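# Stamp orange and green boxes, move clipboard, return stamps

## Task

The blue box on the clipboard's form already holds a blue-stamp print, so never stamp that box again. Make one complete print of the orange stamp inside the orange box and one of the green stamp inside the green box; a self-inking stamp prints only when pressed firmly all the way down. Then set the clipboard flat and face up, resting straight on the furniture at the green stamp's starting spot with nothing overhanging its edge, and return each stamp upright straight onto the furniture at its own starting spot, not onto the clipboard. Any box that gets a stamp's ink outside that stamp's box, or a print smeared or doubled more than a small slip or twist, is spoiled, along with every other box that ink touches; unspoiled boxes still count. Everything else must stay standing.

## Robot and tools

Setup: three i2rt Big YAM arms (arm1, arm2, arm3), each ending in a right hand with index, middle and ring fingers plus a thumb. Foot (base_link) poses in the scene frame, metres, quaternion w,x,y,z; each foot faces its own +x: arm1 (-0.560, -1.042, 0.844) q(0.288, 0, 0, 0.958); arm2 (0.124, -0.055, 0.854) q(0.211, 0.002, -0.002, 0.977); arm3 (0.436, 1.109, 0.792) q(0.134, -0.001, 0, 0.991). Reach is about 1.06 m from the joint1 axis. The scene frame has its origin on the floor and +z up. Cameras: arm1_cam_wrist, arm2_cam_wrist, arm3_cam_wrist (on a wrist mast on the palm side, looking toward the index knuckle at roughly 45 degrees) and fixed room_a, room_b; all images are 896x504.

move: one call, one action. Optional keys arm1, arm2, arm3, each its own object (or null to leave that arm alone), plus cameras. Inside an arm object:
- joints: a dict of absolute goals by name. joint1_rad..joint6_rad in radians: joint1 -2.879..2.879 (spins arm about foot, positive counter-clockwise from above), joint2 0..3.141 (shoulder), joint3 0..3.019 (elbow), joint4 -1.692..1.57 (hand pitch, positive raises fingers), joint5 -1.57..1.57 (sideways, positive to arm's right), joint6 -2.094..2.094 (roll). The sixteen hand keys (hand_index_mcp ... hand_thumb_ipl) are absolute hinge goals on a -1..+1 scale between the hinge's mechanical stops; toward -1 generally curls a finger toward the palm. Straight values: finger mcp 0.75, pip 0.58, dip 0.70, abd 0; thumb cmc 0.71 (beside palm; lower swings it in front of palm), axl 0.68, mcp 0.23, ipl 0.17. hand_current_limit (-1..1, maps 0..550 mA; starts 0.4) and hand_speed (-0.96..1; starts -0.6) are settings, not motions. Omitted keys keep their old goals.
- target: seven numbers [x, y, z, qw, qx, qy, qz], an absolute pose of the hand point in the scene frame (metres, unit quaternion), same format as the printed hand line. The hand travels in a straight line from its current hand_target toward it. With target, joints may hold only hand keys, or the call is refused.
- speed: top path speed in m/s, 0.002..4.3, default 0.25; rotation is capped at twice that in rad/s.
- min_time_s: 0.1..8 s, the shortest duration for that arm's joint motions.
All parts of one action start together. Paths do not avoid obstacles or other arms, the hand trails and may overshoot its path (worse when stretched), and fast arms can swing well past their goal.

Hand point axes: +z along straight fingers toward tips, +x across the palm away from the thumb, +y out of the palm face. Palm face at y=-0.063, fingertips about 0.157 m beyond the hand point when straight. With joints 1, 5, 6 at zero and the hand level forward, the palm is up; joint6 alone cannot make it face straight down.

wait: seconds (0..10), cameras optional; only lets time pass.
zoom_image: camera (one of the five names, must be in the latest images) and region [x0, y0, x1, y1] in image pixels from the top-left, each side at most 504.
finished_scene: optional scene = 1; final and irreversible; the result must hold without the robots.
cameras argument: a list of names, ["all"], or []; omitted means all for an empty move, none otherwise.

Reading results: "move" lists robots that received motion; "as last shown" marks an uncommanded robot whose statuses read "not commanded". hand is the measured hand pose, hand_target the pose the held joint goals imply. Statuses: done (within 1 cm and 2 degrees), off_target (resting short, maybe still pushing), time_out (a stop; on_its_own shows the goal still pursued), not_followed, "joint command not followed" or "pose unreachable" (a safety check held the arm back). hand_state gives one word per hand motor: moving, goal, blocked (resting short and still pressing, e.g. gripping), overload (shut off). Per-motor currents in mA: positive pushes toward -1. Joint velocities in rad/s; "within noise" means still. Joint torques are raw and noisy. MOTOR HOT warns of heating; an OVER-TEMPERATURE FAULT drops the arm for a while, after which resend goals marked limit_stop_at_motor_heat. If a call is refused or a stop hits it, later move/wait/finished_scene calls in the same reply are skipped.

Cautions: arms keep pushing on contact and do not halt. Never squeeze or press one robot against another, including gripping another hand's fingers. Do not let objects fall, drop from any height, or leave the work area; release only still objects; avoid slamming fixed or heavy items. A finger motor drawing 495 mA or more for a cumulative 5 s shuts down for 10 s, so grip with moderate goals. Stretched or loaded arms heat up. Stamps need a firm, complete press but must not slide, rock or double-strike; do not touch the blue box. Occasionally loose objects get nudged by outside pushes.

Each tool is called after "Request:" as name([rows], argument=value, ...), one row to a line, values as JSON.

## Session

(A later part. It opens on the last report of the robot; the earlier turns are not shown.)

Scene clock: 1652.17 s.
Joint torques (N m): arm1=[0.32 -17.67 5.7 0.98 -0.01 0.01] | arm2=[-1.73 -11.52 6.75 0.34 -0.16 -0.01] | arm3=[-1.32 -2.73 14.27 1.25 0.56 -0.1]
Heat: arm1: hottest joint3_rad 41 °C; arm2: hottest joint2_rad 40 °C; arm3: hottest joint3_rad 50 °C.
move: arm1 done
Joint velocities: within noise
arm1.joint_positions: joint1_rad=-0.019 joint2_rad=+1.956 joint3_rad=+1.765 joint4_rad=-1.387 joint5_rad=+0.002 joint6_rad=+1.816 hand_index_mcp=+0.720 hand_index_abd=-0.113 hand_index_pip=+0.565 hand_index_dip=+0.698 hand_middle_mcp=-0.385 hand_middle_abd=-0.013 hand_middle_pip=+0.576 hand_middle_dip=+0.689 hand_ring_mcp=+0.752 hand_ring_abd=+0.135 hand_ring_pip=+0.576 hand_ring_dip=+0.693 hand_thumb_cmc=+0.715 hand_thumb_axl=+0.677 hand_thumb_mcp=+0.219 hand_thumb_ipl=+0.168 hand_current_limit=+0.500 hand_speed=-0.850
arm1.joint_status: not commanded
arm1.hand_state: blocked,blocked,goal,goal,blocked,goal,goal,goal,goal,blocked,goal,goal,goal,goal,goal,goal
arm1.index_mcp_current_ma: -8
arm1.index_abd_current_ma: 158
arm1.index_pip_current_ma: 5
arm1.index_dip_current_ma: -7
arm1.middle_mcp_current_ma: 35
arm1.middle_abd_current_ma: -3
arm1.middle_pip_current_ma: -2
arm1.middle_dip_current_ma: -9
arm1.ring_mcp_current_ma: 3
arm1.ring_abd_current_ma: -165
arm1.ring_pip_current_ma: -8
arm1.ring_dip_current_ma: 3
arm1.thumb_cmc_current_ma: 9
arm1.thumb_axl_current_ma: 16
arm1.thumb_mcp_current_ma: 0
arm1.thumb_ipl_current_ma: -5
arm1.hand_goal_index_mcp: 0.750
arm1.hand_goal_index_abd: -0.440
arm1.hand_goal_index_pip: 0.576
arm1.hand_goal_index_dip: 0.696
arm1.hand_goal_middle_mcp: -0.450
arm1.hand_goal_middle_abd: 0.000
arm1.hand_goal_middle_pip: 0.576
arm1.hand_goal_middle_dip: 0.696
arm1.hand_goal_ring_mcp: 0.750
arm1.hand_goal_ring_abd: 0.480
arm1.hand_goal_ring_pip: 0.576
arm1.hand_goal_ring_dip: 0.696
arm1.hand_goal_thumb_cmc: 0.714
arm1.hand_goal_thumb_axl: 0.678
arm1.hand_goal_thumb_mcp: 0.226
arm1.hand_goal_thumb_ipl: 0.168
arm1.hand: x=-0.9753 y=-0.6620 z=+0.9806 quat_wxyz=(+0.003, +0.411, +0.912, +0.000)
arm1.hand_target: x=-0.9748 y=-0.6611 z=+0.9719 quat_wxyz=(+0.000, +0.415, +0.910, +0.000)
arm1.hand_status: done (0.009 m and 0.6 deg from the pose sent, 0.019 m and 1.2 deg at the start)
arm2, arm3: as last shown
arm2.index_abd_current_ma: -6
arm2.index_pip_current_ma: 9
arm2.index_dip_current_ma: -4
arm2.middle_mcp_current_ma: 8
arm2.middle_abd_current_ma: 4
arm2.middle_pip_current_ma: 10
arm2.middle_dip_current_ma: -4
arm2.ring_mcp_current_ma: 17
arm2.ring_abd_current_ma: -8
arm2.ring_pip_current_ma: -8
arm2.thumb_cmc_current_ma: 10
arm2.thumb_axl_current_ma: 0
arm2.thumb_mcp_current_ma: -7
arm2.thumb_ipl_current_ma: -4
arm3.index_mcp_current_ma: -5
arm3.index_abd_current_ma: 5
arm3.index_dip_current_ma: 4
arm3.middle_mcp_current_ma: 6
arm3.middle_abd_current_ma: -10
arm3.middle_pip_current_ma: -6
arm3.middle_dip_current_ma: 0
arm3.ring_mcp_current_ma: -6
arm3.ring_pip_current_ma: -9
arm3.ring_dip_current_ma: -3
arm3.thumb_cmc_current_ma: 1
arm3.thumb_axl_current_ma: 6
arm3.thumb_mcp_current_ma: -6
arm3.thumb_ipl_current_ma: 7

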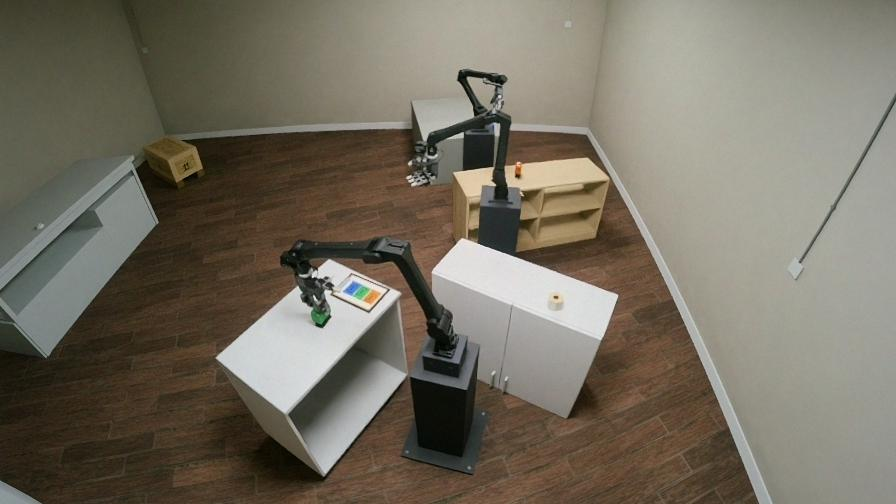

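Request:
move(arm1={"target":[-0.9750,-0.6610,0.966,0,0.4155,0.9096,0],"speed":0.03})

Request:
move(arm1={"joints":{"hand_index_abd":0.1,"hand_ring_abd":-0.1}}, cameras=["room_b","arm1_cam_wrist"])

Request:
zoom_image(camera="room_b", region=[290, 265, 370, 335])

Scene clock: 1655.03 s.
Joint torques (N m): arm1=[0.32 -17.38 5.6 1.09 -0.02 0.01] | arm2=[-1.49 -11.46 6.78 0.39 -0.13 -0.01] | arm3=[-0.91 -2.96 14.27 1.43 0.53 -0.06]
Heat: arm1: hottest joint3_rad 41 °C; arm2: hottest joint2_rad 40 °C; arm3: hottest joint3_rad 50 °C.
move: arm1 off_target
Joint velocities: within noise
arm1.joint_positions: joint1_rad=-0.019 joint2_rad=+1.955 joint3_rad=+1.756 joint4_rad=-1.375 joint5_rad=+0.002 joint6_rad=+1.816 hand_index_mcp=+0.720 hand_index_abd=-0.113 hand_index_pip=+0.565 hand_index_dip=+0.698 hand_middle_mcp=-0.385 hand_middle_abd=-0.013 hand_middle_pip=+0.576 hand_middle_dip=+0.689 hand_ring_mcp=+0.752 hand_ring_abd=+0.136 hand_ring_pip=+0.576 hand_ring_dip=+0.693 hand_thumb_cmc=+0.715 hand_thumb_axl=+0.677 hand_thumb_mcp=+0.219 hand_thumb_ipl=+0.168 hand_current_limit=+0.500 hand_speed=-0.850
arm1.joint_status: not commanded
arm1.hand_state: blocked,blocked,goal,goal,blocked,goal,goal,goal,goal,blocked,goal,goal,goal,goal,goal,goal
arm1.index_mcp_current_ma: -13
arm1.index_abd_current_ma: 161
arm1.index_pip_current_ma: 1
arm1.index_dip_current_ma: 2
arm1.middle_mcp_current_ma: 33
arm1.middle_abd_current_ma: 6
arm1.middle_pip_current_ma: 2
arm1.middle_dip_current_ma: -1
arm1.ring_mcp_current_ma: 5
arm1.ring_abd_current_ma: -171
arm1.ring_pip_current_ma: -3
arm1.ring_dip_current_ma: 8
arm1.thumb_cmc_current_ma: 8
arm1.thumb_axl_current_ma: 10
arm1.thumb_mcp_current_ma: 8
arm1.thumb_ipl_current_ma: -7
arm1.hand_goal_index_mcp: 0.750
arm1.hand_goal_index_abd: -0.440
arm1.hand_goal_index_pip: 0.576
arm1.hand_goal_index_dip: 0.696
arm1.hand_goal_middle_mcp: -0.450
arm1.hand_goal_middle_abd: 0.000
arm1.hand_goal_middle_pip: 0.576
arm1.hand_goal_middle_dip: 0.696
arm1.hand_goal_ring_mcp: 0.750
arm1.hand_goal_ring_abd: 0.480
arm1.hand_goal_ring_pip: 0.576
arm1.hand_goal_ring_dip: 0.696
arm1.hand_goal_thumb_cmc: 0.714
arm1.hand_goal_thumb_axl: 0.678
arm1.hand_goal_thumb_mcp: 0.226
arm1.hand_goal_thumb_ipl: 0.168
arm1.hand: x=-0.9753 y=-0.6620 z=+0.9772 quat_wxyz=(+0.002, +0.411, +0.912, +0.001)
arm1.hand_target: x=-0.9749 y=-0.6611 z=+0.9662 quat_wxyz=(+0.000, +0.415, +0.910, +0.000)
arm1.hand_status: off_target (0.011 m and 0.6 deg from the pose sent, 0.015 m and 0.6 deg at the start)
arm2.joint_positions: joint1_rad=+0.005 joint2_rad=+1.505 joint3_rad=+1.100 joint4_rad=-1.099 joint5_rad=-0.046 joint6_rad=-0.525 hand_index_mcp=-0.281 hand_index_abd=+0.005 hand_index_pip=+0.593 hand_index_dip=+0.701 hand_middle_mcp=-0.281 hand_middle_abd=+0.009 hand_middle_pip=+0.590 hand_middle_dip=+0.691 hand_ring_mcp=-0.281 hand_ring_abd=+0.005 hand_ring_pip=+0.593 hand_ring_dip=+0.704 hand_thumb_cmc=-0.564 hand_thumb_axl=+0.681 hand_thumb_mcp=+0.494 hand_thumb_ipl=-0.482 hand_current_limit=+0.550 hand_speed=-0.800
arm2.joint_status: not commanded
arm2.hand_state: goal,goal,goal,goal,goal,goal,goal,goal,goal,goal,goal,goal,goal,goal,goal,goal
arm2.index_mcp_current_ma: -2
arm2.index_abd_current_ma: -3
arm2.index_pip_current_ma: 3
arm2.index_dip_current_ma: 3
arm2.middle_mcp_current_ma: 9
arm2.middle_abd_current_ma: 13
arm2.middle_pip_current_ma: -3
arm2.middle_dip_current_ma: 0
arm2.ring_mcp_current_ma: 13
arm2.ring_abd_current_ma: -12
arm2.ring_pip_current_ma: -5
arm2.ring_dip_current_ma: 10
arm2.thumb_cmc_current_ma: 7
arm2.thumb_axl_current_ma: 0
arm2.thumb_mcp_current_ma: -2
arm2.thumb_ipl_current_ma: -9
arm2.hand_goal_index_mcp: -0.300
arm2.hand_goal_index_abd: 0.000
arm2.hand_goal_index_pip: 0.576
arm2.hand_goal_index_dip: 0.696
arm2.hand_goal_middle_mcp: -0.300
arm2.hand_goal_middle_abd: 0.000
arm2.hand_goal_middle_pip: 0.576
arm2.hand_goal_middle_dip: 0.696
arm2.hand_goal_ring_mcp: -0.300
arm2.hand_goal_ring_abd: 0.000
arm2.hand_goal_ring_pip: 0.576
arm2.hand_goal_ring_dip: 0.696
arm2.hand_goal_thumb_cmc: -0.570
arm2.hand_goal_thumb_axl: 0.678
arm2.hand_goal_thumb_mcp: 0.500
arm2.hand_goal_thumb_ipl: -0.480
arm2.hand: x=-0.3596 y=+0.1269 z=+0.9785 quat_wxyz=(-0.031, -0.743, +0.668, +0.027)
arm2.hand_target: x=-0.3563 y=+0.1280 z=+0.9819 quat_wxyz=(-0.030, -0.744, +0.667, +0.027)
arm2.hand_status: not commanded
arm3.joint_positions: joint1_rad=+2.143 joint2_rad=+0.730 joint3_rad=+0.874 joint4_rad=-0.866 joint5_rad=+0.592 joint6_rad=+1.703 hand_index_mcp=+0.754 hand_index_abd=+0.002 hand_index_pip=+0.577 hand_index_dip=+0.696 hand_middle_mcp=+0.754 hand_middle_abd=+0.003 hand_middle_pip=+0.577 hand_middle_dip=+0.696 hand_ring_mcp=+0.774 hand_ring_abd=+0.022 hand_ring_pip=+0.591 hand_ring_dip=+0.702 hand_thumb_cmc=+0.714 hand_thumb_axl=+0.677 hand_thumb_mcp=+0.226 hand_thumb_ipl=+0.168 hand_current_limit=+0.400 hand_speed=-0.600
arm3.joint_status: not commanded
arm3.hand_state: goal,goal,goal,goal,goal,goal,goal,goal,blocked,blocked,goal,goal,goal,goal,goal,goal
arm3.index_mcp_current_ma: -7
arm3.index_abd_current_ma: 7
arm3.index_pip_current_ma: 10
arm3.index_dip_current_ma: 1
arm3.middle_mcp_current_ma: 7
arm3.middle_abd_current_ma: -7
arm3.middle_pip_current_ma: -8
arm3.middle_dip_current_ma: 5
arm3.ring_mcp_current_ma: -9
arm3.ring_abd_current_ma: 3
arm3.ring_pip_current_ma: -13
arm3.ring_dip_current_ma: -7
arm3.thumb_cmc_current_ma: 4
arm3.thumb_axl_current_ma: 7
arm3.thumb_mcp_current_ma: -9
arm3.thumb_ipl_current_ma: 6
arm3.hand_goal_index_mcp: 0.754
arm3.hand_goal_index_abd: 0.000
arm3.hand_goal_index_pip: 0.576
arm3.hand_goal_index_dip: 0.696
arm3.hand_goal_middle_mcp: 0.754
arm3.hand_goal_middle_abd: 0.000
arm3.hand_goal_middle_pip: 0.576
arm3.hand_goal_middle_dip: 0.696
arm3.hand_goal_ring_mcp: 0.754
arm3.hand_goal_ring_abd: 0.000
arm3.hand_goal_ring_pip: 0.576
arm3.hand_goal_ring_dip: 0.696
arm3.hand_goal_thumb_cmc: 0.714
arm3.hand_goal_thumb_axl: 0.678
arm3.hand_goal_thumb_mcp: 0.226
arm3.hand_goal_thumb_ipl: 0.168
arm3.hand: x=+0.3588 y=+0.8021 z=+1.1410 quat_wxyz=(-0.435, -0.589, +0.654, -0.190)
arm3.hand_target: x=+0.3569 y=+0.8011 z=+1.1598 quat_wxyz=(-0.441, -0.576, +0.658, -0.202)
arm3.hand_status: not commanded
pictures: none

Scene clock: 1656.40 s.
Joint torques (N m): arm1=[0.26 -17.26 5.63 0.79 -0.01 0] | arm2=[-1.67 -11.52 6.75 0.36 -0.14 -0.01] | arm3=[-0.56 -2.9 14.5 1.43 0.49 -0.06]
Heat: arm1: hottest joint3_rad 41 °C; arm2: hottest joint2_rad 40 °C; arm3: hottest joint3_rad 50 °C.
move: arm1 off_target
Joint velocities: within noise
arm1.joint_positions: joint1_rad=-0.019 joint2_rad=+1.953 joint3_rad=+1.756 joint4_rad=-1.366 joint5_rad=+0.002 joint6_rad=+1.816 hand_index_mcp=+0.718 hand_index_abd=-0.065 hand_index_pip=+0.565 hand_index_dip=+0.703 hand_middle_mcp=-0.385 hand_middle_abd=-0.013 hand_middle_pip=+0.576 hand_middle_dip=+0.689 hand_ring_mcp=+0.741 hand_ring_abd=-0.089 hand_ring_pip=+0.568 hand_ring_dip=+0.687 hand_thumb_cmc=+0.712 hand_thumb_axl=+0.677 hand_thumb_mcp=+0.219 hand_thumb_ipl=+0.168 hand_current_limit=+0.500 hand_speed=-0.850
arm1.joint_status: hand_index_abd off_target (ended at -0.065, target +0.100); the others done
arm1.hand_state: blocked,blocked,goal,goal,blocked,goal,goal,goal,goal,goal,goal,goal,goal,goal,goal,goal
arm1.index_mcp_current_ma: -15
arm1.index_abd_current_ma: -54
arm1.index_pip_current_ma: 5
arm1.index_dip_current_ma: -6
arm1.middle_mcp_current_ma: 36
arm1.middle_abd_current_ma: 8
arm1.middle_pip_current_ma: 1
arm1.middle_dip_current_ma: -2
arm1.ring_mcp_current_ma: -1
arm1.ring_abd_current_ma: -2
arm1.ring_pip_current_ma: -4
arm1.ring_dip_current_ma: 4
arm1.thumb_cmc_current_ma: 8
arm1.thumb_axl_current_ma: 12
arm1.thumb_mcp_current_ma: 6
arm1.thumb_ipl_current_ma: -2
arm1.hand_goal_index_mcp: 0.750
arm1.hand_goal_index_abd: 0.100
arm1.hand_goal_index_pip: 0.576
arm1.hand_goal_index_dip: 0.696
arm1.hand_goal_middle_mcp: -0.450
arm1.hand_goal_middle_abd: 0.000
arm1.hand_goal_middle_pip: 0.576
arm1.hand_goal_middle_dip: 0.696
arm1.hand_goal_ring_mcp: 0.750
arm1.hand_goal_ring_abd: -0.100
arm1.hand_goal_ring_pip: 0.576
arm1.hand_goal_ring_dip: 0.696
arm1.hand_goal_thumb_cmc: 0.714
arm1.hand_goal_thumb_axl: 0.678
arm1.hand_goal_thumb_mcp: 0.226
arm1.hand_goal_thumb_ipl: 0.168
arm1.hand: x=-0.9770 y=-0.6608 z=+0.9779 quat_wxyz=(-0.004, +0.411, +0.912, +0.002)
arm1.hand_target: x=-0.9749 y=-0.6611 z=+0.9662 quat_wxyz=(+0.000, +0.415, +0.910, +0.000)
arm1.hand_status: not commanded
arm2, arm3: as last shown
arm2.index_mcp_current_ma: 5
arm2.index_abd_current_ma: -1
arm2.index_pip_current_ma: 8
arm2.index_dip_current_ma: -3
arm2.middle_mcp_current_ma: -2
arm2.middle_abd_current_ma: 15
arm2.middle_pip_current_ma: 8
arm2.middle_dip_current_ma: -9
arm2.ring_mcp_current_ma: 18
arm2.ring_abd_current_ma: -7
arm2.ring_pip_current_ma: -6
arm2.ring_dip_current_ma: 14
arm2.thumb_cmc_current_ma: 10
arm2.thumb_mcp_current_ma: -13
arm2.thumb_ipl_current_ma: -6
arm3.index_mcp_current_ma: -4
arm3.index_abd_current_ma: 8
arm3.index_pip_current_ma: 7
arm3.index_dip_current_ma: 4
arm3.middle_mcp_current_ma: 10
arm3.middle_abd_current_ma: -10
arm3.middle_pip_current_ma: -9
arm3.middle_dip_current_ma: -3
arm3.ring_mcp_current_ma: -8
arm3.ring_abd_current_ma: 8
arm3.ring_pip_current_ma: -7
arm3.ring_dip_current_ma: -3
arm3.thumb_cmc_current_ma: 1
arm3.thumb_axl_current_ma: 4
arm3.thumb_mcp_current_ma: -7
arm3.thumb_ipl_current_ma: 14
pictures: arm1_cam_wrist, room_b
arm1_cam_wrist: T_world_to_cam=[[0.98272, -0.18503, -0.00577, 0.87625], [-0.13038, -0.71393, 0.68797, -1.31186], [-0.13141, -0.67533, -0.72572, 0.26012]] pos_world=[-0.99797, -0.59878, 1.09634]

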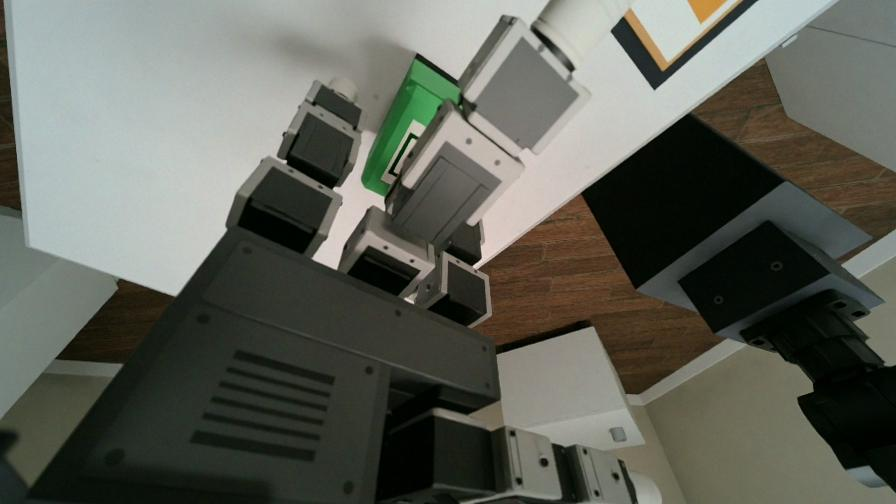

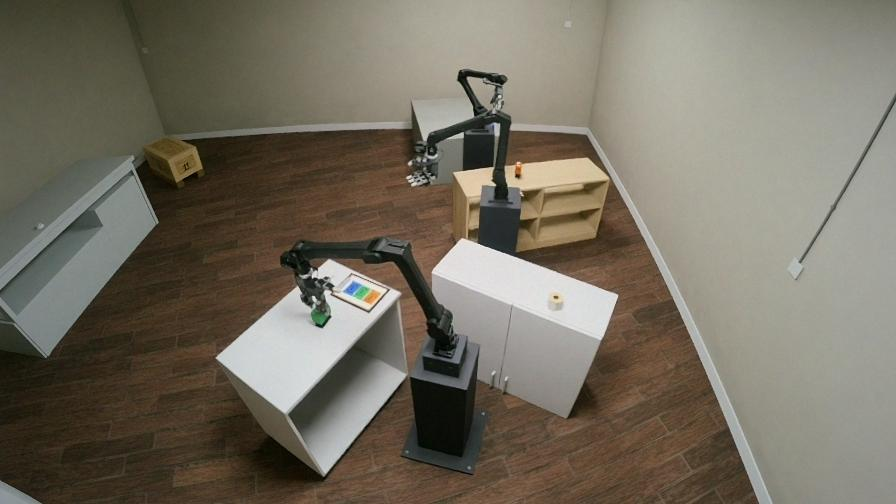

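Scaled by 6.300 from the camera's image (finer frame: 1280x720).

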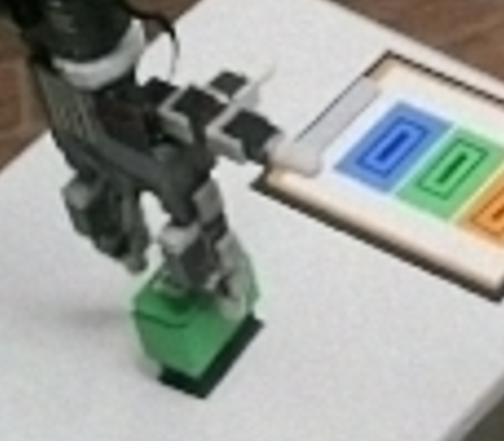

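Request:
move(arm1={"joints":{"hand_index_abd":0.28,"hand_ring_abd":-0.25}}, cameras=["room_b","arm1_cam_wrist"])

Request:
zoom_image(camera="room_b", region=[290, 265, 370, 335])

Scene clock: 1659.57 s.
Joint torques (N m): arm1=[0.38 -17.14 5.64 0.5 -0.04 0.01] | arm2=[-1.73 -11.46 6.75 0.38 -0.14 -0.01] | arm3=[-0.38 -2.61 14.49 1.25 0.44 -0.04]
Heat: arm1: hottest joint3_rad 41 °C; arm2: hottest joint2_rad 40 °C; arm3: hottest joint3_rad 50 °C.
move: arm1 off_target
Joint velocities: within noise
arm1.joint_positions: joint1_rad=-0.019 joint2_rad=+1.951 joint3_rad=+1.756 joint4_rad=-1.359 joint5_rad=+0.003 joint6_rad=+1.816 hand_index_mcp=+0.700 hand_index_abd=+0.391 hand_index_pip=+0.564 hand_index_dip=+0.703 hand_middle_mcp=-0.385 hand_middle_abd=-0.012 hand_middle_pip=+0.576 hand_middle_dip=+0.689 hand_ring_mcp=+0.741 hand_ring_abd=-0.233 hand_ring_pip=+0.568 hand_ring_dip=+0.687 hand_thumb_cmc=+0.712 hand_thumb_axl=+0.677 hand_thumb_mcp=+0.219 hand_thumb_ipl=+0.168 hand_current_limit=+0.500 hand_speed=-0.850
arm1.joint_status: hand_index_abd off_target (ended at +0.391, target +0.280); the others done
arm1.hand_state: blocked,blocked,goal,goal,blocked,goal,goal,goal,goal,goal,goal,goal,goal,goal,goal,goal
arm1.index_mcp_current_ma: -23
arm1.index_abd_current_ma: 43
arm1.index_pip_current_ma: 0
arm1.index_dip_current_ma: -2
arm1.middle_mcp_current_ma: 38
arm1.middle_abd_current_ma: 5
arm1.middle_pip_current_ma: 0
arm1.middle_dip_current_ma: -4
arm1.ring_mcp_current_ma: -3
arm1.ring_abd_current_ma: 7
arm1.ring_pip_current_ma: -11
arm1.ring_dip_current_ma: 7
arm1.thumb_cmc_current_ma: 12
arm1.thumb_axl_current_ma: 9
arm1.thumb_mcp_current_ma: 6
arm1.thumb_ipl_current_ma: -2
arm1.hand_goal_index_mcp: 0.750
arm1.hand_goal_index_abd: 0.280
arm1.hand_goal_index_pip: 0.576
arm1.hand_goal_index_dip: 0.696
arm1.hand_goal_middle_mcp: -0.450
arm1.hand_goal_middle_abd: 0.000
arm1.hand_goal_middle_pip: 0.576
arm1.hand_goal_middle_dip: 0.696
arm1.hand_goal_ring_mcp: 0.750
arm1.hand_goal_ring_abd: -0.250
arm1.hand_goal_ring_pip: 0.576
arm1.hand_goal_ring_dip: 0.696
arm1.hand_goal_thumb_cmc: 0.714
arm1.hand_goal_thumb_axl: 0.678
arm1.hand_goal_thumb_mcp: 0.226
arm1.hand_goal_thumb_ipl: 0.168
arm1.hand: x=-0.9782 y=-0.6596 z=+0.9787 quat_wxyz=(-0.008, +0.411, +0.911, +0.003)
arm1.hand_target: x=-0.9749 y=-0.6611 z=+0.9661 quat_wxyz=(+0.000, +0.415, +0.910, +0.000)
arm1.hand_status: not commanded
arm2, arm3: as last shown
arm2.index_mcp_current_ma: 0
arm2.index_abd_current_ma: -4
arm2.index_pip_current_ma: 2
arm2.index_dip_current_ma: -8
arm2.middle_mcp_current_ma: 2
arm2.middle_abd_current_ma: 13
arm2.middle_pip_current_ma: 6
arm2.middle_dip_current_ma: 3
arm2.ring_mcp_current_ma: 10
arm2.ring_pip_current_ma: -4
arm2.ring_dip_current_ma: 15
arm2.thumb_cmc_current_ma: 4
arm2.thumb_mcp_current_ma: -7
arm2.thumb_ipl_current_ma: -10
arm3.index_mcp_current_ma: -5
arm3.index_abd_current_ma: 9
arm3.index_pip_current_ma: 6
arm3.index_dip_current_ma: -3
arm3.middle_mcp_current_ma: 9
arm3.middle_abd_current_ma: -7
arm3.middle_pip_current_ma: -10
arm3.middle_dip_current_ma: 5
arm3.ring_mcp_current_ma: -7
arm3.ring_abd_current_ma: 6
arm3.ring_pip_current_ma: -5
arm3.ring_dip_current_ma: -5
arm3.thumb_cmc_current_ma: 0
arm3.thumb_axl_current_ma: 7
arm3.thumb_mcp_current_ma: -9
arm3.thumb_ipl_current_ma: 6
pictures: arm1_cam_wrist, room_b
arm1_cam_wrist: T_world_to_cam=[[0.98259, -0.18531, -0.01364, 0.885], [-0.12581, -0.7175, 0.6851, -1.30676], [-0.13674, -0.67146, -0.72832, 0.26113]] pos_world=[-0.99829, -0.59827, 1.09752]

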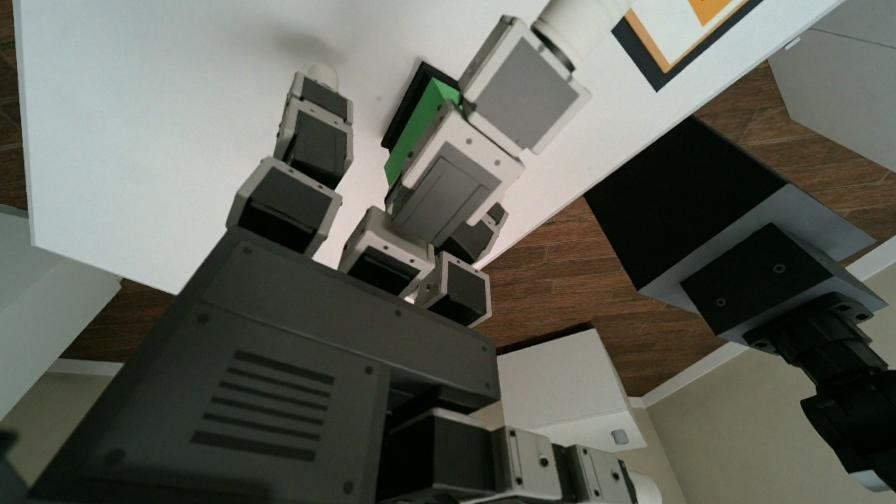

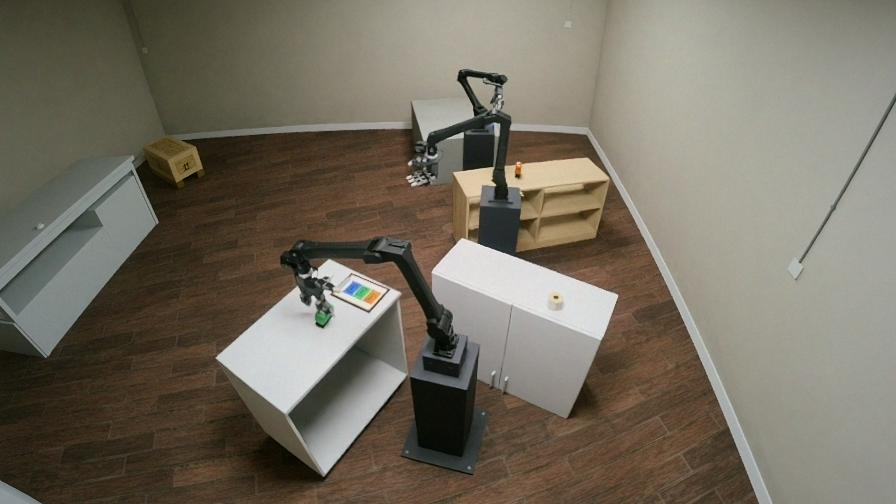

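Scaled by 6.300 from the camera's image (finer frame: 1280x720).

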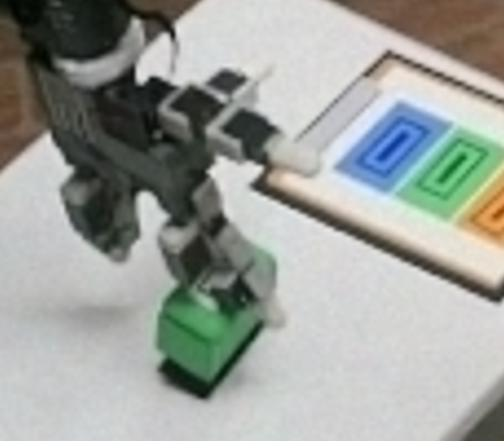

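Request:
zoom_image(camera="arm1_cam_wrist", region=[280, 20, 530, 260])

Request:
move(arm1={"joints":{"hand_index_abd":-0.06,"hand_ring_abd":0.06}}, cameras=["room_b","arm1_cam_wrist"])

Request:
zoom_image(camera="arm1_cam_wrist", region=[280, 20, 530, 260])

Request:
zoom_image(camera="room_b", region=[290, 265, 370, 335])

Scaled by 2.016 from the camera's image (finer frame: 1280x720).

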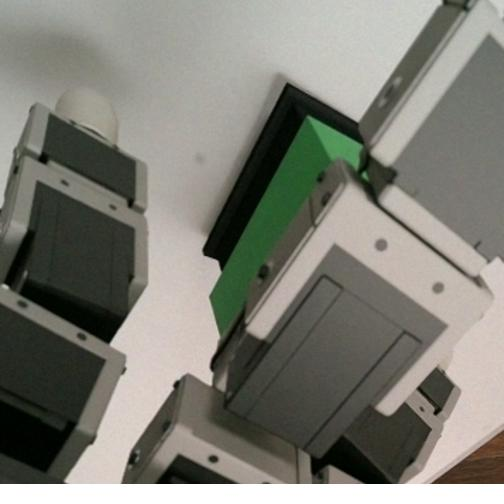

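Scene clock: 1666.97 s.
Joint torques (N m): arm1=[0.38 -17.03 5.68 0.46 -0.01 0] | arm2=[-1.55 -11.46 6.76 0.35 -0.15 0] | arm3=[-0.62 -2.49 14.31 1.25 0.57 0]
Heat: arm1: hottest joint3_rad 41 °C; arm2: hottest joint2_rad 40 °C; arm3: hottest joint3_rad 50 °C.
move: arm1 done
Joint velocities: within noise
arm1.joint_positions: joint1_rad=-0.019 joint2_rad=+1.951 joint3_rad=+1.755 joint4_rad=-1.359 joint5_rad=+0.002 joint6_rad=+1.817 hand_index_mcp=+0.709 hand_index_abd=-0.050 hand_index_pip=+0.573 hand_index_dip=+0.706 hand_middle_mcp=-0.385 hand_middle_abd=-0.004 hand_middle_pip=+0.576 hand_middle_dip=+0.689 hand_ring_mcp=+0.741 hand_ring_abd=+0.051 hand_ring_pip=+0.568 hand_ring_dip=+0.687 hand_thumb_cmc=+0.708 hand_thumb_axl=+0.677 hand_thumb_mcp=+0.219 hand_thumb_ipl=+0.168 hand_current_limit=+0.500 hand_speed=-0.850
arm1.joint_status: all done
arm1.hand_state: blocked,goal,goal,goal,blocked,goal,goal,goal,goal,goal,goal,goal,goal,goal,goal,goal
arm1.index_mcp_current_ma: -20
arm1.index_abd_current_ma: 9
arm1.index_pip_current_ma: 2
arm1.index_dip_current_ma: -8
arm1.middle_mcp_current_ma: 32
arm1.middle_abd_current_ma: 7
arm1.middle_pip_current_ma: -3
arm1.middle_dip_current_ma: 1
arm1.ring_mcp_current_ma: 5
arm1.ring_abd_current_ma: -1
arm1.ring_pip_current_ma: -10
arm1.ring_dip_current_ma: 3
arm1.thumb_cmc_current_ma: 7
arm1.thumb_axl_current_ma: 14
arm1.thumb_mcp_current_ma: 8
arm1.thumb_ipl_current_ma: -9
arm1.hand_goal_index_mcp: 0.750
arm1.hand_goal_index_abd: -0.060
arm1.hand_goal_index_pip: 0.576
arm1.hand_goal_index_dip: 0.696
arm1.hand_goal_middle_mcp: -0.450
arm1.hand_goal_middle_abd: 0.000
arm1.hand_goal_middle_pip: 0.576
arm1.hand_goal_middle_dip: 0.696
arm1.hand_goal_ring_mcp: 0.750
arm1.hand_goal_ring_abd: 0.060
arm1.hand_goal_ring_pip: 0.576
arm1.hand_goal_ring_dip: 0.696
arm1.hand_goal_thumb_cmc: 0.714
arm1.hand_goal_thumb_axl: 0.678
arm1.hand_goal_thumb_mcp: 0.226
arm1.hand_goal_thumb_ipl: 0.168
arm1.hand: x=-0.9780 y=-0.6599 z=+0.9786 quat_wxyz=(-0.008, +0.412, +0.911, +0.002)
arm1.hand_target: x=-0.9748 y=-0.6611 z=+0.9662 quat_wxyz=(+0.000, +0.416, +0.910, +0.000)
arm1.hand_status: not commanded
arm2, arm3: as last shown
arm2.index_mcp_current_ma: -2
arm2.index_abd_current_ma: -5
arm2.index_pip_current_ma: 12
arm2.index_dip_current_ma: -2
arm2.middle_mcp_current_ma: 13
arm2.middle_abd_current_ma: 7
arm2.middle_pip_current_ma: 2
arm2.middle_dip_current_ma: -4
arm2.ring_mcp_current_ma: 3
arm2.ring_abd_current_ma: -9
arm2.ring_pip_current_ma: -10
arm2.ring_dip_current_ma: 7
arm2.thumb_cmc_current_ma: 10
arm2.thumb_axl_current_ma: -9
arm2.thumb_mcp_current_ma: -11
arm2.thumb_ipl_current_ma: -5
arm3.index_abd_current_ma: 8
arm3.index_pip_current_ma: 5
arm3.index_dip_current_ma: 0
arm3.middle_mcp_current_ma: 3
arm3.middle_abd_current_ma: -9
arm3.middle_pip_current_ma: -8
arm3.middle_dip_current_ma: 0
arm3.ring_mcp_current_ma: -2
arm3.ring_abd_current_ma: 7
arm3.ring_pip_current_ma: -14
arm3.ring_dip_current_ma: -3
arm3.thumb_cmc_current_ma: -2
arm3.thumb_axl_current_ma: 4
arm3.thumb_ipl_current_ma: 8
pictures: arm1_cam_wrist, room_b
arm1_cam_wrist: T_world_to_cam=[[0.98251, -0.18573, -0.0134, 0.8842], [-0.1262, -0.71707, 0.68548, -1.3073], [-0.13693, -0.6718, -0.72796, 0.26023]] pos_world=[-0.99809, -0.59837, 1.09742]

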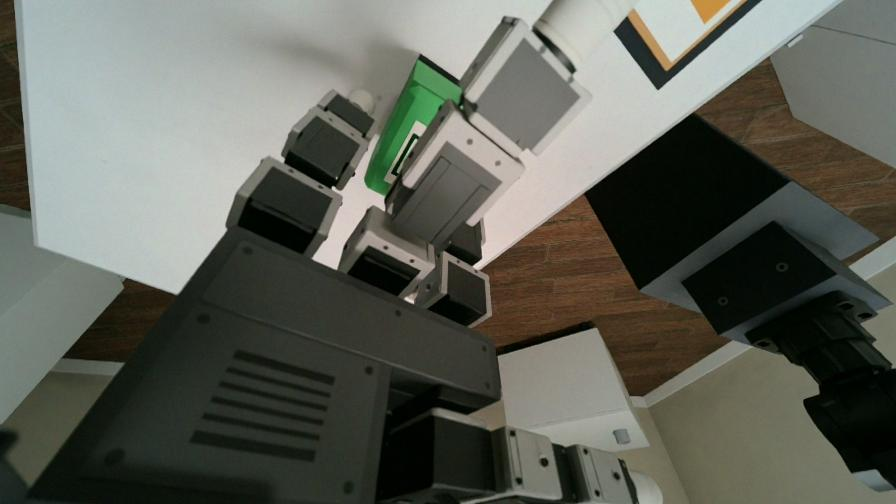

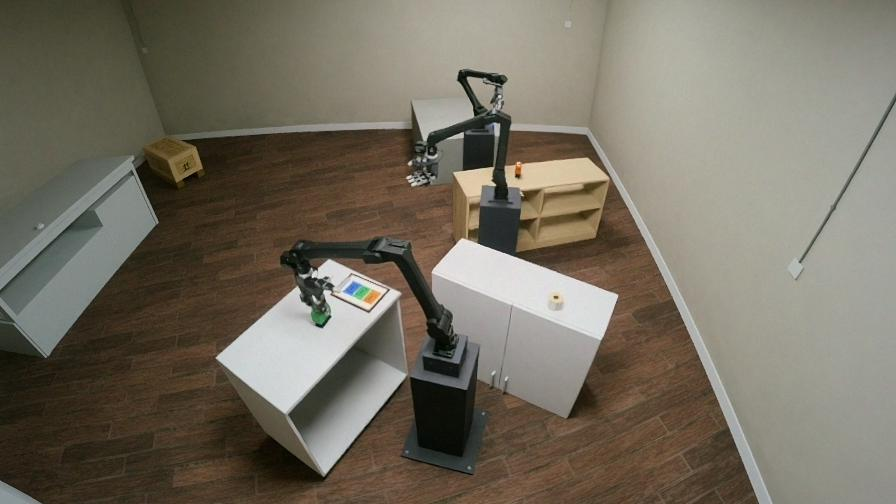

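Scaled by 2.016 from the camera's image (finer frame: 1280x720).

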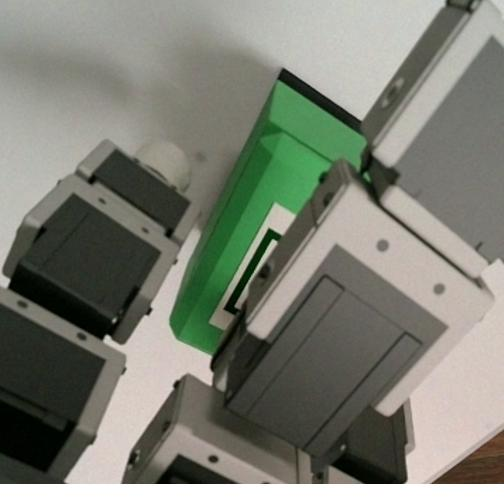

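Scaled by 6.300 from the camera's image (finer frame: 1280x720).

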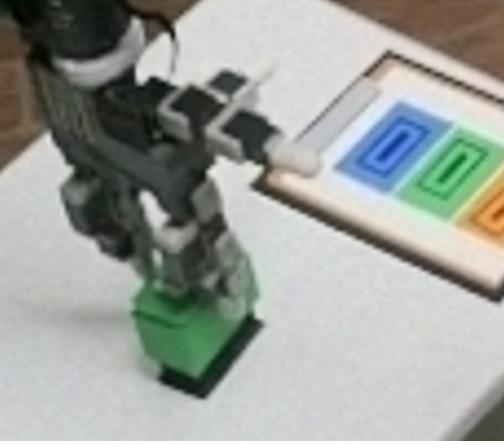

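Request:
move(arm1={"target":[-0.9750,-0.6610,0.995,0,0.4155,0.9096,0],"speed":0.03}, cameras=["room_b","arm1_cam_wrist"])

Request:
zoom_image(camera="arm1_cam_wrist", region=[280, 20, 530, 260])

Request:
zoom_image(camera="room_b", region=[290, 265, 370, 335])

Scene clock: 1674.23 s.
Joint torques (N m): arm1=[0.38 -17.85 9.24 -0.72 -0.01 0] | arm2=[-1.79 -11.46 6.76 0.34 -0.13 -0.02] | arm3=[-0.73 -3.19 14.37 1.35 0.58 -0.03]
Heat: arm1: hottest joint3_rad 41 °C; arm2: hottest joint2_rad 40 °C; arm3: hottest joint3_rad 50 °C.
move: arm1 off_target
Joint velocities: within noise
arm1.joint_positions: joint1_rad=-0.019 joint2_rad=+1.947 joint3_rad=+1.756 joint4_rad=-1.398 joint5_rad=+0.002 joint6_rad=+1.817 hand_index_mcp=+0.722 hand_index_abd=-0.140 hand_index_pip=+0.574 hand_index_dip=+0.706 hand_middle_mcp=-0.385 hand_middle_abd=-0.013 hand_middle_pip=+0.576 hand_middle_dip=+0.689 hand_ring_mcp=+0.741 hand_ring_abd=+0.049 hand_ring_pip=+0.568 hand_ring_dip=+0.687 hand_thumb_cmc=+0.708 hand_thumb_axl=+0.677 hand_thumb_mcp=+0.219 hand_thumb_ipl=+0.168 hand_current_limit=+0.500 hand_speed=-0.850
arm1.joint_status: not commanded
arm1.hand_state: blocked,blocked,goal,goal,blocked,goal,goal,goal,goal,goal,goal,goal,goal,goal,goal,goal
arm1.index_mcp_current_ma: -18
arm1.index_abd_current_ma: -8
arm1.index_pip_current_ma: 4
arm1.index_dip_current_ma: -1
arm1.middle_mcp_current_ma: 32
arm1.middle_abd_current_ma: 3
arm1.middle_pip_current_ma: -1
arm1.middle_dip_current_ma: 1
arm1.ring_mcp_current_ma: 0
arm1.ring_abd_current_ma: 2
arm1.ring_pip_current_ma: -10
arm1.ring_dip_current_ma: 1
arm1.thumb_cmc_current_ma: 9
arm1.thumb_axl_current_ma: 12
arm1.thumb_mcp_current_ma: 9
arm1.thumb_ipl_current_ma: -5
arm1.hand_goal_index_mcp: 0.750
arm1.hand_goal_index_abd: -0.060
arm1.hand_goal_index_pip: 0.576
arm1.hand_goal_index_dip: 0.696
arm1.hand_goal_middle_mcp: -0.450
arm1.hand_goal_middle_abd: 0.000
arm1.hand_goal_middle_pip: 0.576
arm1.hand_goal_middle_dip: 0.696
arm1.hand_goal_ring_mcp: 0.750
arm1.hand_goal_ring_abd: 0.060
arm1.hand_goal_ring_pip: 0.576
arm1.hand_goal_ring_dip: 0.696
arm1.hand_goal_thumb_cmc: 0.714
arm1.hand_goal_thumb_axl: 0.678
arm1.hand_goal_thumb_mcp: 0.226
arm1.hand_goal_thumb_ipl: 0.168
arm1.hand: x=-0.9703 y=-0.6652 z=+0.9828 quat_wxyz=(+0.009, +0.412, +0.911, -0.001)
arm1.hand_target: x=-0.9748 y=-0.6612 z=+0.9950 quat_wxyz=(+0.000, +0.415, +0.910, +0.000)
arm1.hand_status: off_target (0.014 m and 1.2 deg from the pose sent, 0.017 m and 1.0 deg at the start)
arm2, arm3: as last shown
arm2.index_mcp_current_ma: -1
arm2.index_abd_current_ma: -9
arm2.index_pip_current_ma: 3
arm2.index_dip_current_ma: -9
arm2.middle_mcp_current_ma: 10
arm2.middle_abd_current_ma: 1
arm2.middle_pip_current_ma: -3
arm2.middle_dip_current_ma: -2
arm2.ring_mcp_current_ma: 9
arm2.ring_abd_current_ma: -14
arm2.ring_pip_current_ma: 7
arm2.ring_dip_current_ma: 12
arm2.thumb_cmc_current_ma: 6
arm2.thumb_axl_current_ma: 5
arm2.thumb_mcp_current_ma: -8
arm2.thumb_ipl_current_ma: -4
arm3.index_mcp_current_ma: -4
arm3.index_abd_current_ma: 6
arm3.index_pip_current_ma: 6
arm3.index_dip_current_ma: 3
arm3.middle_mcp_current_ma: 9
arm3.middle_abd_current_ma: -5
arm3.middle_pip_current_ma: -6
arm3.middle_dip_current_ma: 2
arm3.ring_mcp_current_ma: -3
arm3.ring_abd_current_ma: 4
arm3.ring_pip_current_ma: -9
arm3.ring_dip_current_ma: -2
arm3.thumb_cmc_current_ma: 0
arm3.thumb_axl_current_ma: 1
arm3.thumb_mcp_current_ma: -8
pictures: arm1_cam_wrist, room_b
arm1_cam_wrist: T_world_to_cam=[[0.98247, -0.18559, 0.01762, 0.8452], [-0.14542, -0.70383, 0.69532, -1.33252], [-0.11664, -0.6857, -0.71848, 0.2619]] pos_world=[-0.99361, -0.60142, 1.09981]

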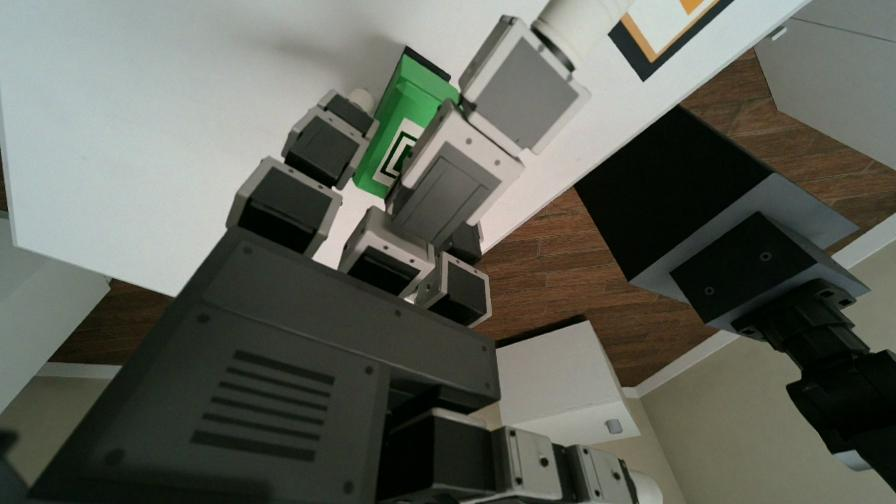

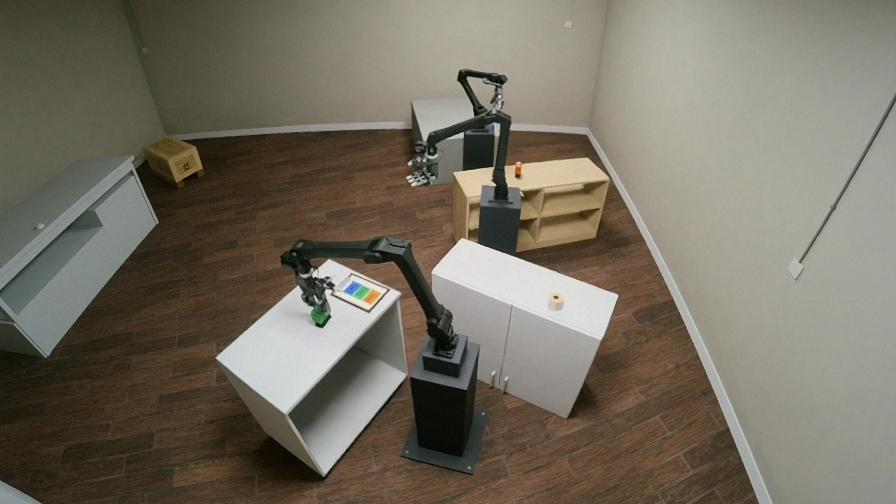

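Scaled by 2.016 from the camera's image (finer frame: 1280x720).

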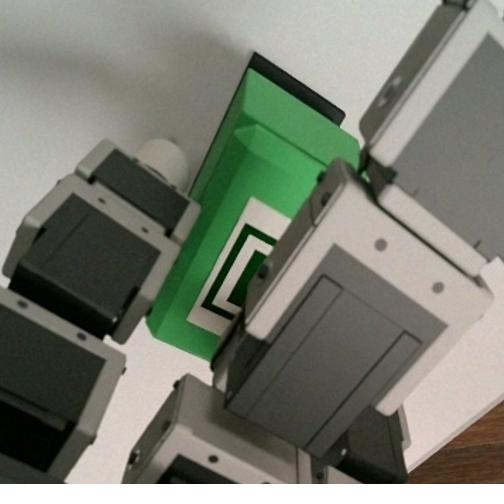

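Scaled by 6.300 from the camera's image (finer frame: 1280x720).

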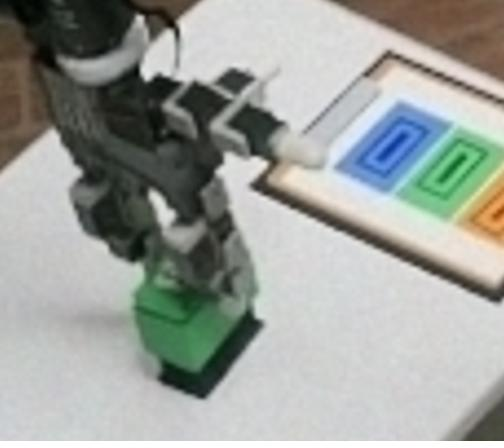

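Request:
zoom_image(camera="room_b", region=[300, 295, 340, 331])

Request:
move(cameras=["room_a"])

Request:
zoom_image(camera="room_a", region=[400, 60, 640, 220])

Scaled by 12.600 from the camera's image (finer frame: 1280x720).

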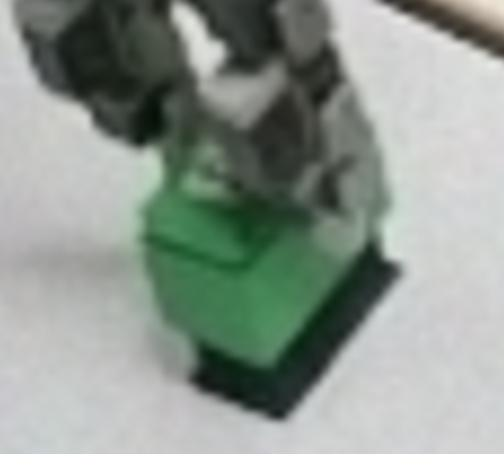

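Scene clock: 1677.53 s.
Joint torques (N m): arm1=[0.38 -17.85 9.24 -0.69 -0.01 0.01] | arm2=[-1.55 -11.46 6.72 0.39 -0.14 -0.02] | arm3=[-0.09 -2.49 14.22 1.4 0.54 -0.04]
Heat: arm1: hottest joint3_rad 41 °C; arm2: hottest joint2_rad 40 °C; arm3: hottest joint3_rad 50 °C.
Joint velocities: within noise
arm1.joint_positions: joint1_rad=-0.019 joint2_rad=+1.947 joint3_rad=+1.756 joint4_rad=-1.398 joint5_rad=+0.002 joint6_rad=+1.817 hand_index_mcp=+0.722 hand_index_abd=-0.140 hand_index_pip=+0.574 hand_index_dip=+0.706 hand_middle_mcp=-0.385 hand_middle_abd=-0.013 hand_middle_pip=+0.576 hand_middle_dip=+0.689 hand_ring_mcp=+0.741 hand_ring_abd=+0.049 hand_ring_pip=+0.568 hand_ring_dip=+0.687 hand_thumb_cmc=+0.708 hand_thumb_axl=+0.677 hand_thumb_mcp=+0.219 hand_thumb_ipl=+0.168 hand_current_limit=+0.500 hand_speed=-0.850
arm1.joint_status: not commanded
arm1.hand_state: blocked,blocked,goal,goal,blocked,goal,goal,goal,goal,goal,goal,goal,goal,goal,goal,goal
arm1.index_mcp_current_ma: -11
arm1.index_abd_current_ma: -11
arm1.index_pip_current_ma: 15
arm1.index_dip_current_ma: 5
arm1.middle_mcp_current_ma: 40
arm1.middle_abd_current_ma: -1
arm1.middle_pip_current_ma: 2
arm1.middle_dip_current_ma: 8
arm1.ring_mcp_current_ma: -1
arm1.ring_abd_current_ma: -2
arm1.ring_pip_current_ma: -7
arm1.ring_dip_current_ma: 4
arm1.thumb_cmc_current_ma: 12
arm1.thumb_axl_current_ma: 7
arm1.thumb_mcp_current_ma: 4
arm1.thumb_ipl_current_ma: -6
arm1.hand_goal_index_mcp: 0.750
arm1.hand_goal_index_abd: -0.060
arm1.hand_goal_index_pip: 0.576
arm1.hand_goal_index_dip: 0.696
arm1.hand_goal_middle_mcp: -0.450
arm1.hand_goal_middle_abd: 0.000
arm1.hand_goal_middle_pip: 0.576
arm1.hand_goal_middle_dip: 0.696
arm1.hand_goal_ring_mcp: 0.750
arm1.hand_goal_ring_abd: 0.060
arm1.hand_goal_ring_pip: 0.576
arm1.hand_goal_ring_dip: 0.696
arm1.hand_goal_thumb_cmc: 0.714
arm1.hand_goal_thumb_axl: 0.678
arm1.hand_goal_thumb_mcp: 0.226
arm1.hand_goal_thumb_ipl: 0.168
arm1.hand: x=-0.9703 y=-0.6652 z=+0.9828 quat_wxyz=(+0.009, +0.412, +0.911, -0.001) (m; scene frame)
arm1.hand_target: x=-0.9748 y=-0.6612 z=+0.9950 quat_wxyz=(+0.000, +0.415, +0.910, +0.000) (m; scene frame)
arm1.hand_status: off_target (0.014 m and 1.2 deg from the pose sent, 0.017 m and 1.0 deg at the start)
arm2.joint_positions: joint1_rad=+0.005 joint2_rad=+1.505 joint3_rad=+1.100 joint4_rad=-1.099 joint5_rad=-0.046 joint6_rad=-0.525 hand_index_mcp=-0.281 hand_index_abd=+0.005 hand_index_pip=+0.593 hand_index_dip=+0.701 hand_middle_mcp=-0.281 hand_middle_abd=+0.009 hand_middle_pip=+0.590 hand_middle_dip=+0.691 hand_ring_mcp=-0.281 hand_ring_abd=+0.005 hand_ring_pip=+0.593 hand_ring_dip=+0.704 hand_thumb_cmc=-0.564 hand_thumb_axl=+0.681 hand_thumb_mcp=+0.494 hand_thumb_ipl=-0.482 hand_current_limit=+0.550 hand_speed=-0.800
arm2.joint_status: not commanded
arm2.hand_state: goal,goal,goal,goal,goal,goal,goal,goal,goal,goal,goal,goal,goal,goal,goal,goal
arm2.index_mcp_current_ma: -2
arm2.index_abd_current_ma: -4
arm2.index_pip_current_ma: 2
arm2.index_dip_current_ma: -5
arm2.middle_mcp_current_ma: 9
arm2.middle_abd_current_ma: 13
arm2.middle_pip_current_ma: 2
arm2.middle_dip_current_ma: -3
arm2.ring_mcp_current_ma: 16
arm2.ring_abd_current_ma: -8
arm2.ring_pip_current_ma: -4
arm2.ring_dip_current_ma: 3
arm2.thumb_cmc_current_ma: 13
arm2.thumb_axl_current_ma: 2
arm2.thumb_mcp_current_ma: -7
arm2.thumb_ipl_current_ma: -9
arm2.hand_goal_index_mcp: -0.300
arm2.hand_goal_index_abd: 0.000
arm2.hand_goal_index_pip: 0.576
arm2.hand_goal_index_dip: 0.696
arm2.hand_goal_middle_mcp: -0.300
arm2.hand_goal_middle_abd: 0.000
arm2.hand_goal_middle_pip: 0.576
arm2.hand_goal_middle_dip: 0.696
arm2.hand_goal_ring_mcp: -0.300
arm2.hand_goal_ring_abd: 0.000
arm2.hand_goal_ring_pip: 0.576
arm2.hand_goal_ring_dip: 0.696
arm2.hand_goal_thumb_cmc: -0.570
arm2.hand_goal_thumb_axl: 0.678
arm2.hand_goal_thumb_mcp: 0.500
arm2.hand_goal_thumb_ipl: -0.480
arm2.hand: x=-0.3596 y=+0.1269 z=+0.9785 quat_wxyz=(-0.031, -0.743, +0.668, +0.027) (m; scene frame)
arm2.hand_target: x=-0.3563 y=+0.1280 z=+0.9819 quat_wxyz=(-0.030, -0.744, +0.667, +0.027) (m; scene frame)
arm2.hand_status: not commanded
arm3.joint_positions: joint1_rad=+2.143 joint2_rad=+0.730 joint3_rad=+0.874 joint4_rad=-0.866 joint5_rad=+0.592 joint6_rad=+1.703 hand_index_mcp=+0.754 hand_index_abd=+0.002 hand_index_pip=+0.577 hand_index_dip=+0.696 hand_middle_mcp=+0.754 hand_middle_abd=+0.003 hand_middle_pip=+0.577 hand_middle_dip=+0.696 hand_ring_mcp=+0.774 hand_ring_abd=+0.022 hand_ring_pip=+0.591 hand_ring_dip=+0.702 hand_thumb_cmc=+0.714 hand_thumb_axl=+0.677 hand_thumb_mcp=+0.226 hand_thumb_ipl=+0.168 hand_current_limit=+0.400 hand_speed=-0.600
arm3.joint_status: not commanded
arm3.hand_state: goal,goal,goal,goal,goal,goal,goal,goal,blocked,blocked,goal,goal,goal,goal,goal,goal
arm3.index_mcp_current_ma: -9
arm3.index_abd_current_ma: 6
arm3.index_pip_current_ma: 7
arm3.index_dip_current_ma: 3
arm3.middle_mcp_current_ma: 10
arm3.middle_abd_current_ma: -11
arm3.middle_pip_current_ma: -11
arm3.middle_dip_current_ma: 4
arm3.ring_mcp_current_ma: -10
arm3.ring_abd_current_ma: 4
arm3.ring_pip_current_ma: -11
arm3.ring_dip_current_ma: -2
arm3.thumb_cmc_current_ma: -1
arm3.thumb_axl_current_ma: 7
arm3.thumb_mcp_current_ma: -11
arm3.thumb_ipl_current_ma: 7
arm3.hand_goal_index_mcp: 0.754
arm3.hand_goal_index_abd: 0.000
arm3.hand_goal_index_pip: 0.576
arm3.hand_goal_index_dip: 0.696
arm3.hand_goal_middle_mcp: 0.754
arm3.hand_goal_middle_abd: 0.000
arm3.hand_goal_middle_pip: 0.576
arm3.hand_goal_middle_dip: 0.696
arm3.hand_goal_ring_mcp: 0.754
arm3.hand_goal_ring_abd: 0.000
arm3.hand_goal_ring_pip: 0.576
arm3.hand_goal_ring_dip: 0.696
arm3.hand_goal_thumb_cmc: 0.714
arm3.hand_goal_thumb_axl: 0.678
arm3.hand_goal_thumb_mcp: 0.226
arm3.hand_goal_thumb_ipl: 0.168
arm3.hand: x=+0.3588 y=+0.8021 z=+1.1410 quat_wxyz=(-0.435, -0.589, +0.654, -0.190) (m; scene frame)
arm3.hand_target: x=+0.3569 y=+0.8011 z=+1.1598 quat_wxyz=(-0.441, -0.576, +0.658, -0.202) (m; scene frame)
arm3.hand_status: not commanded
pictures: room_a

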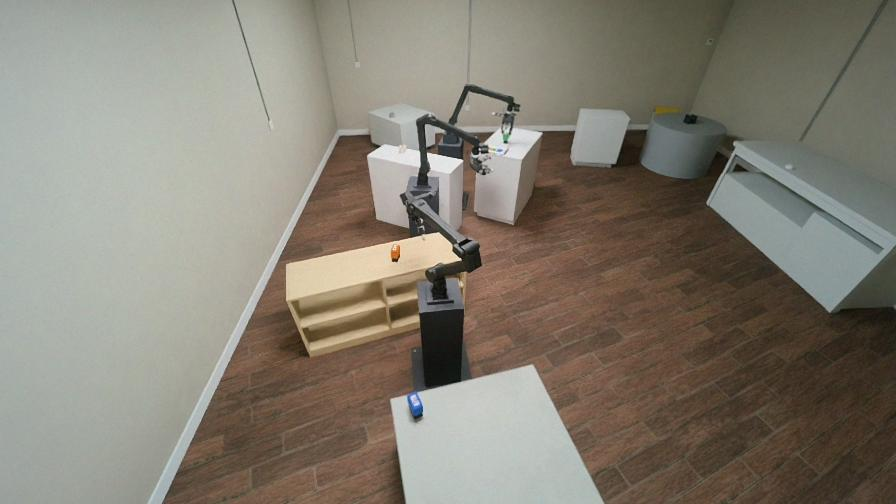

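Scaled by 2.100 from the camera's image (finer frame: 1280x720).

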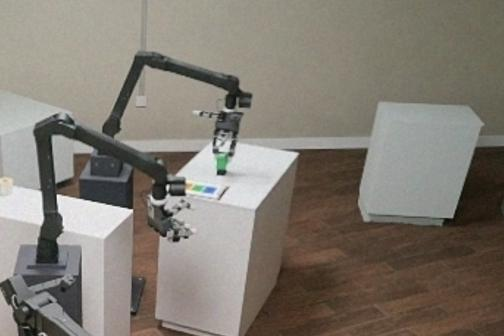

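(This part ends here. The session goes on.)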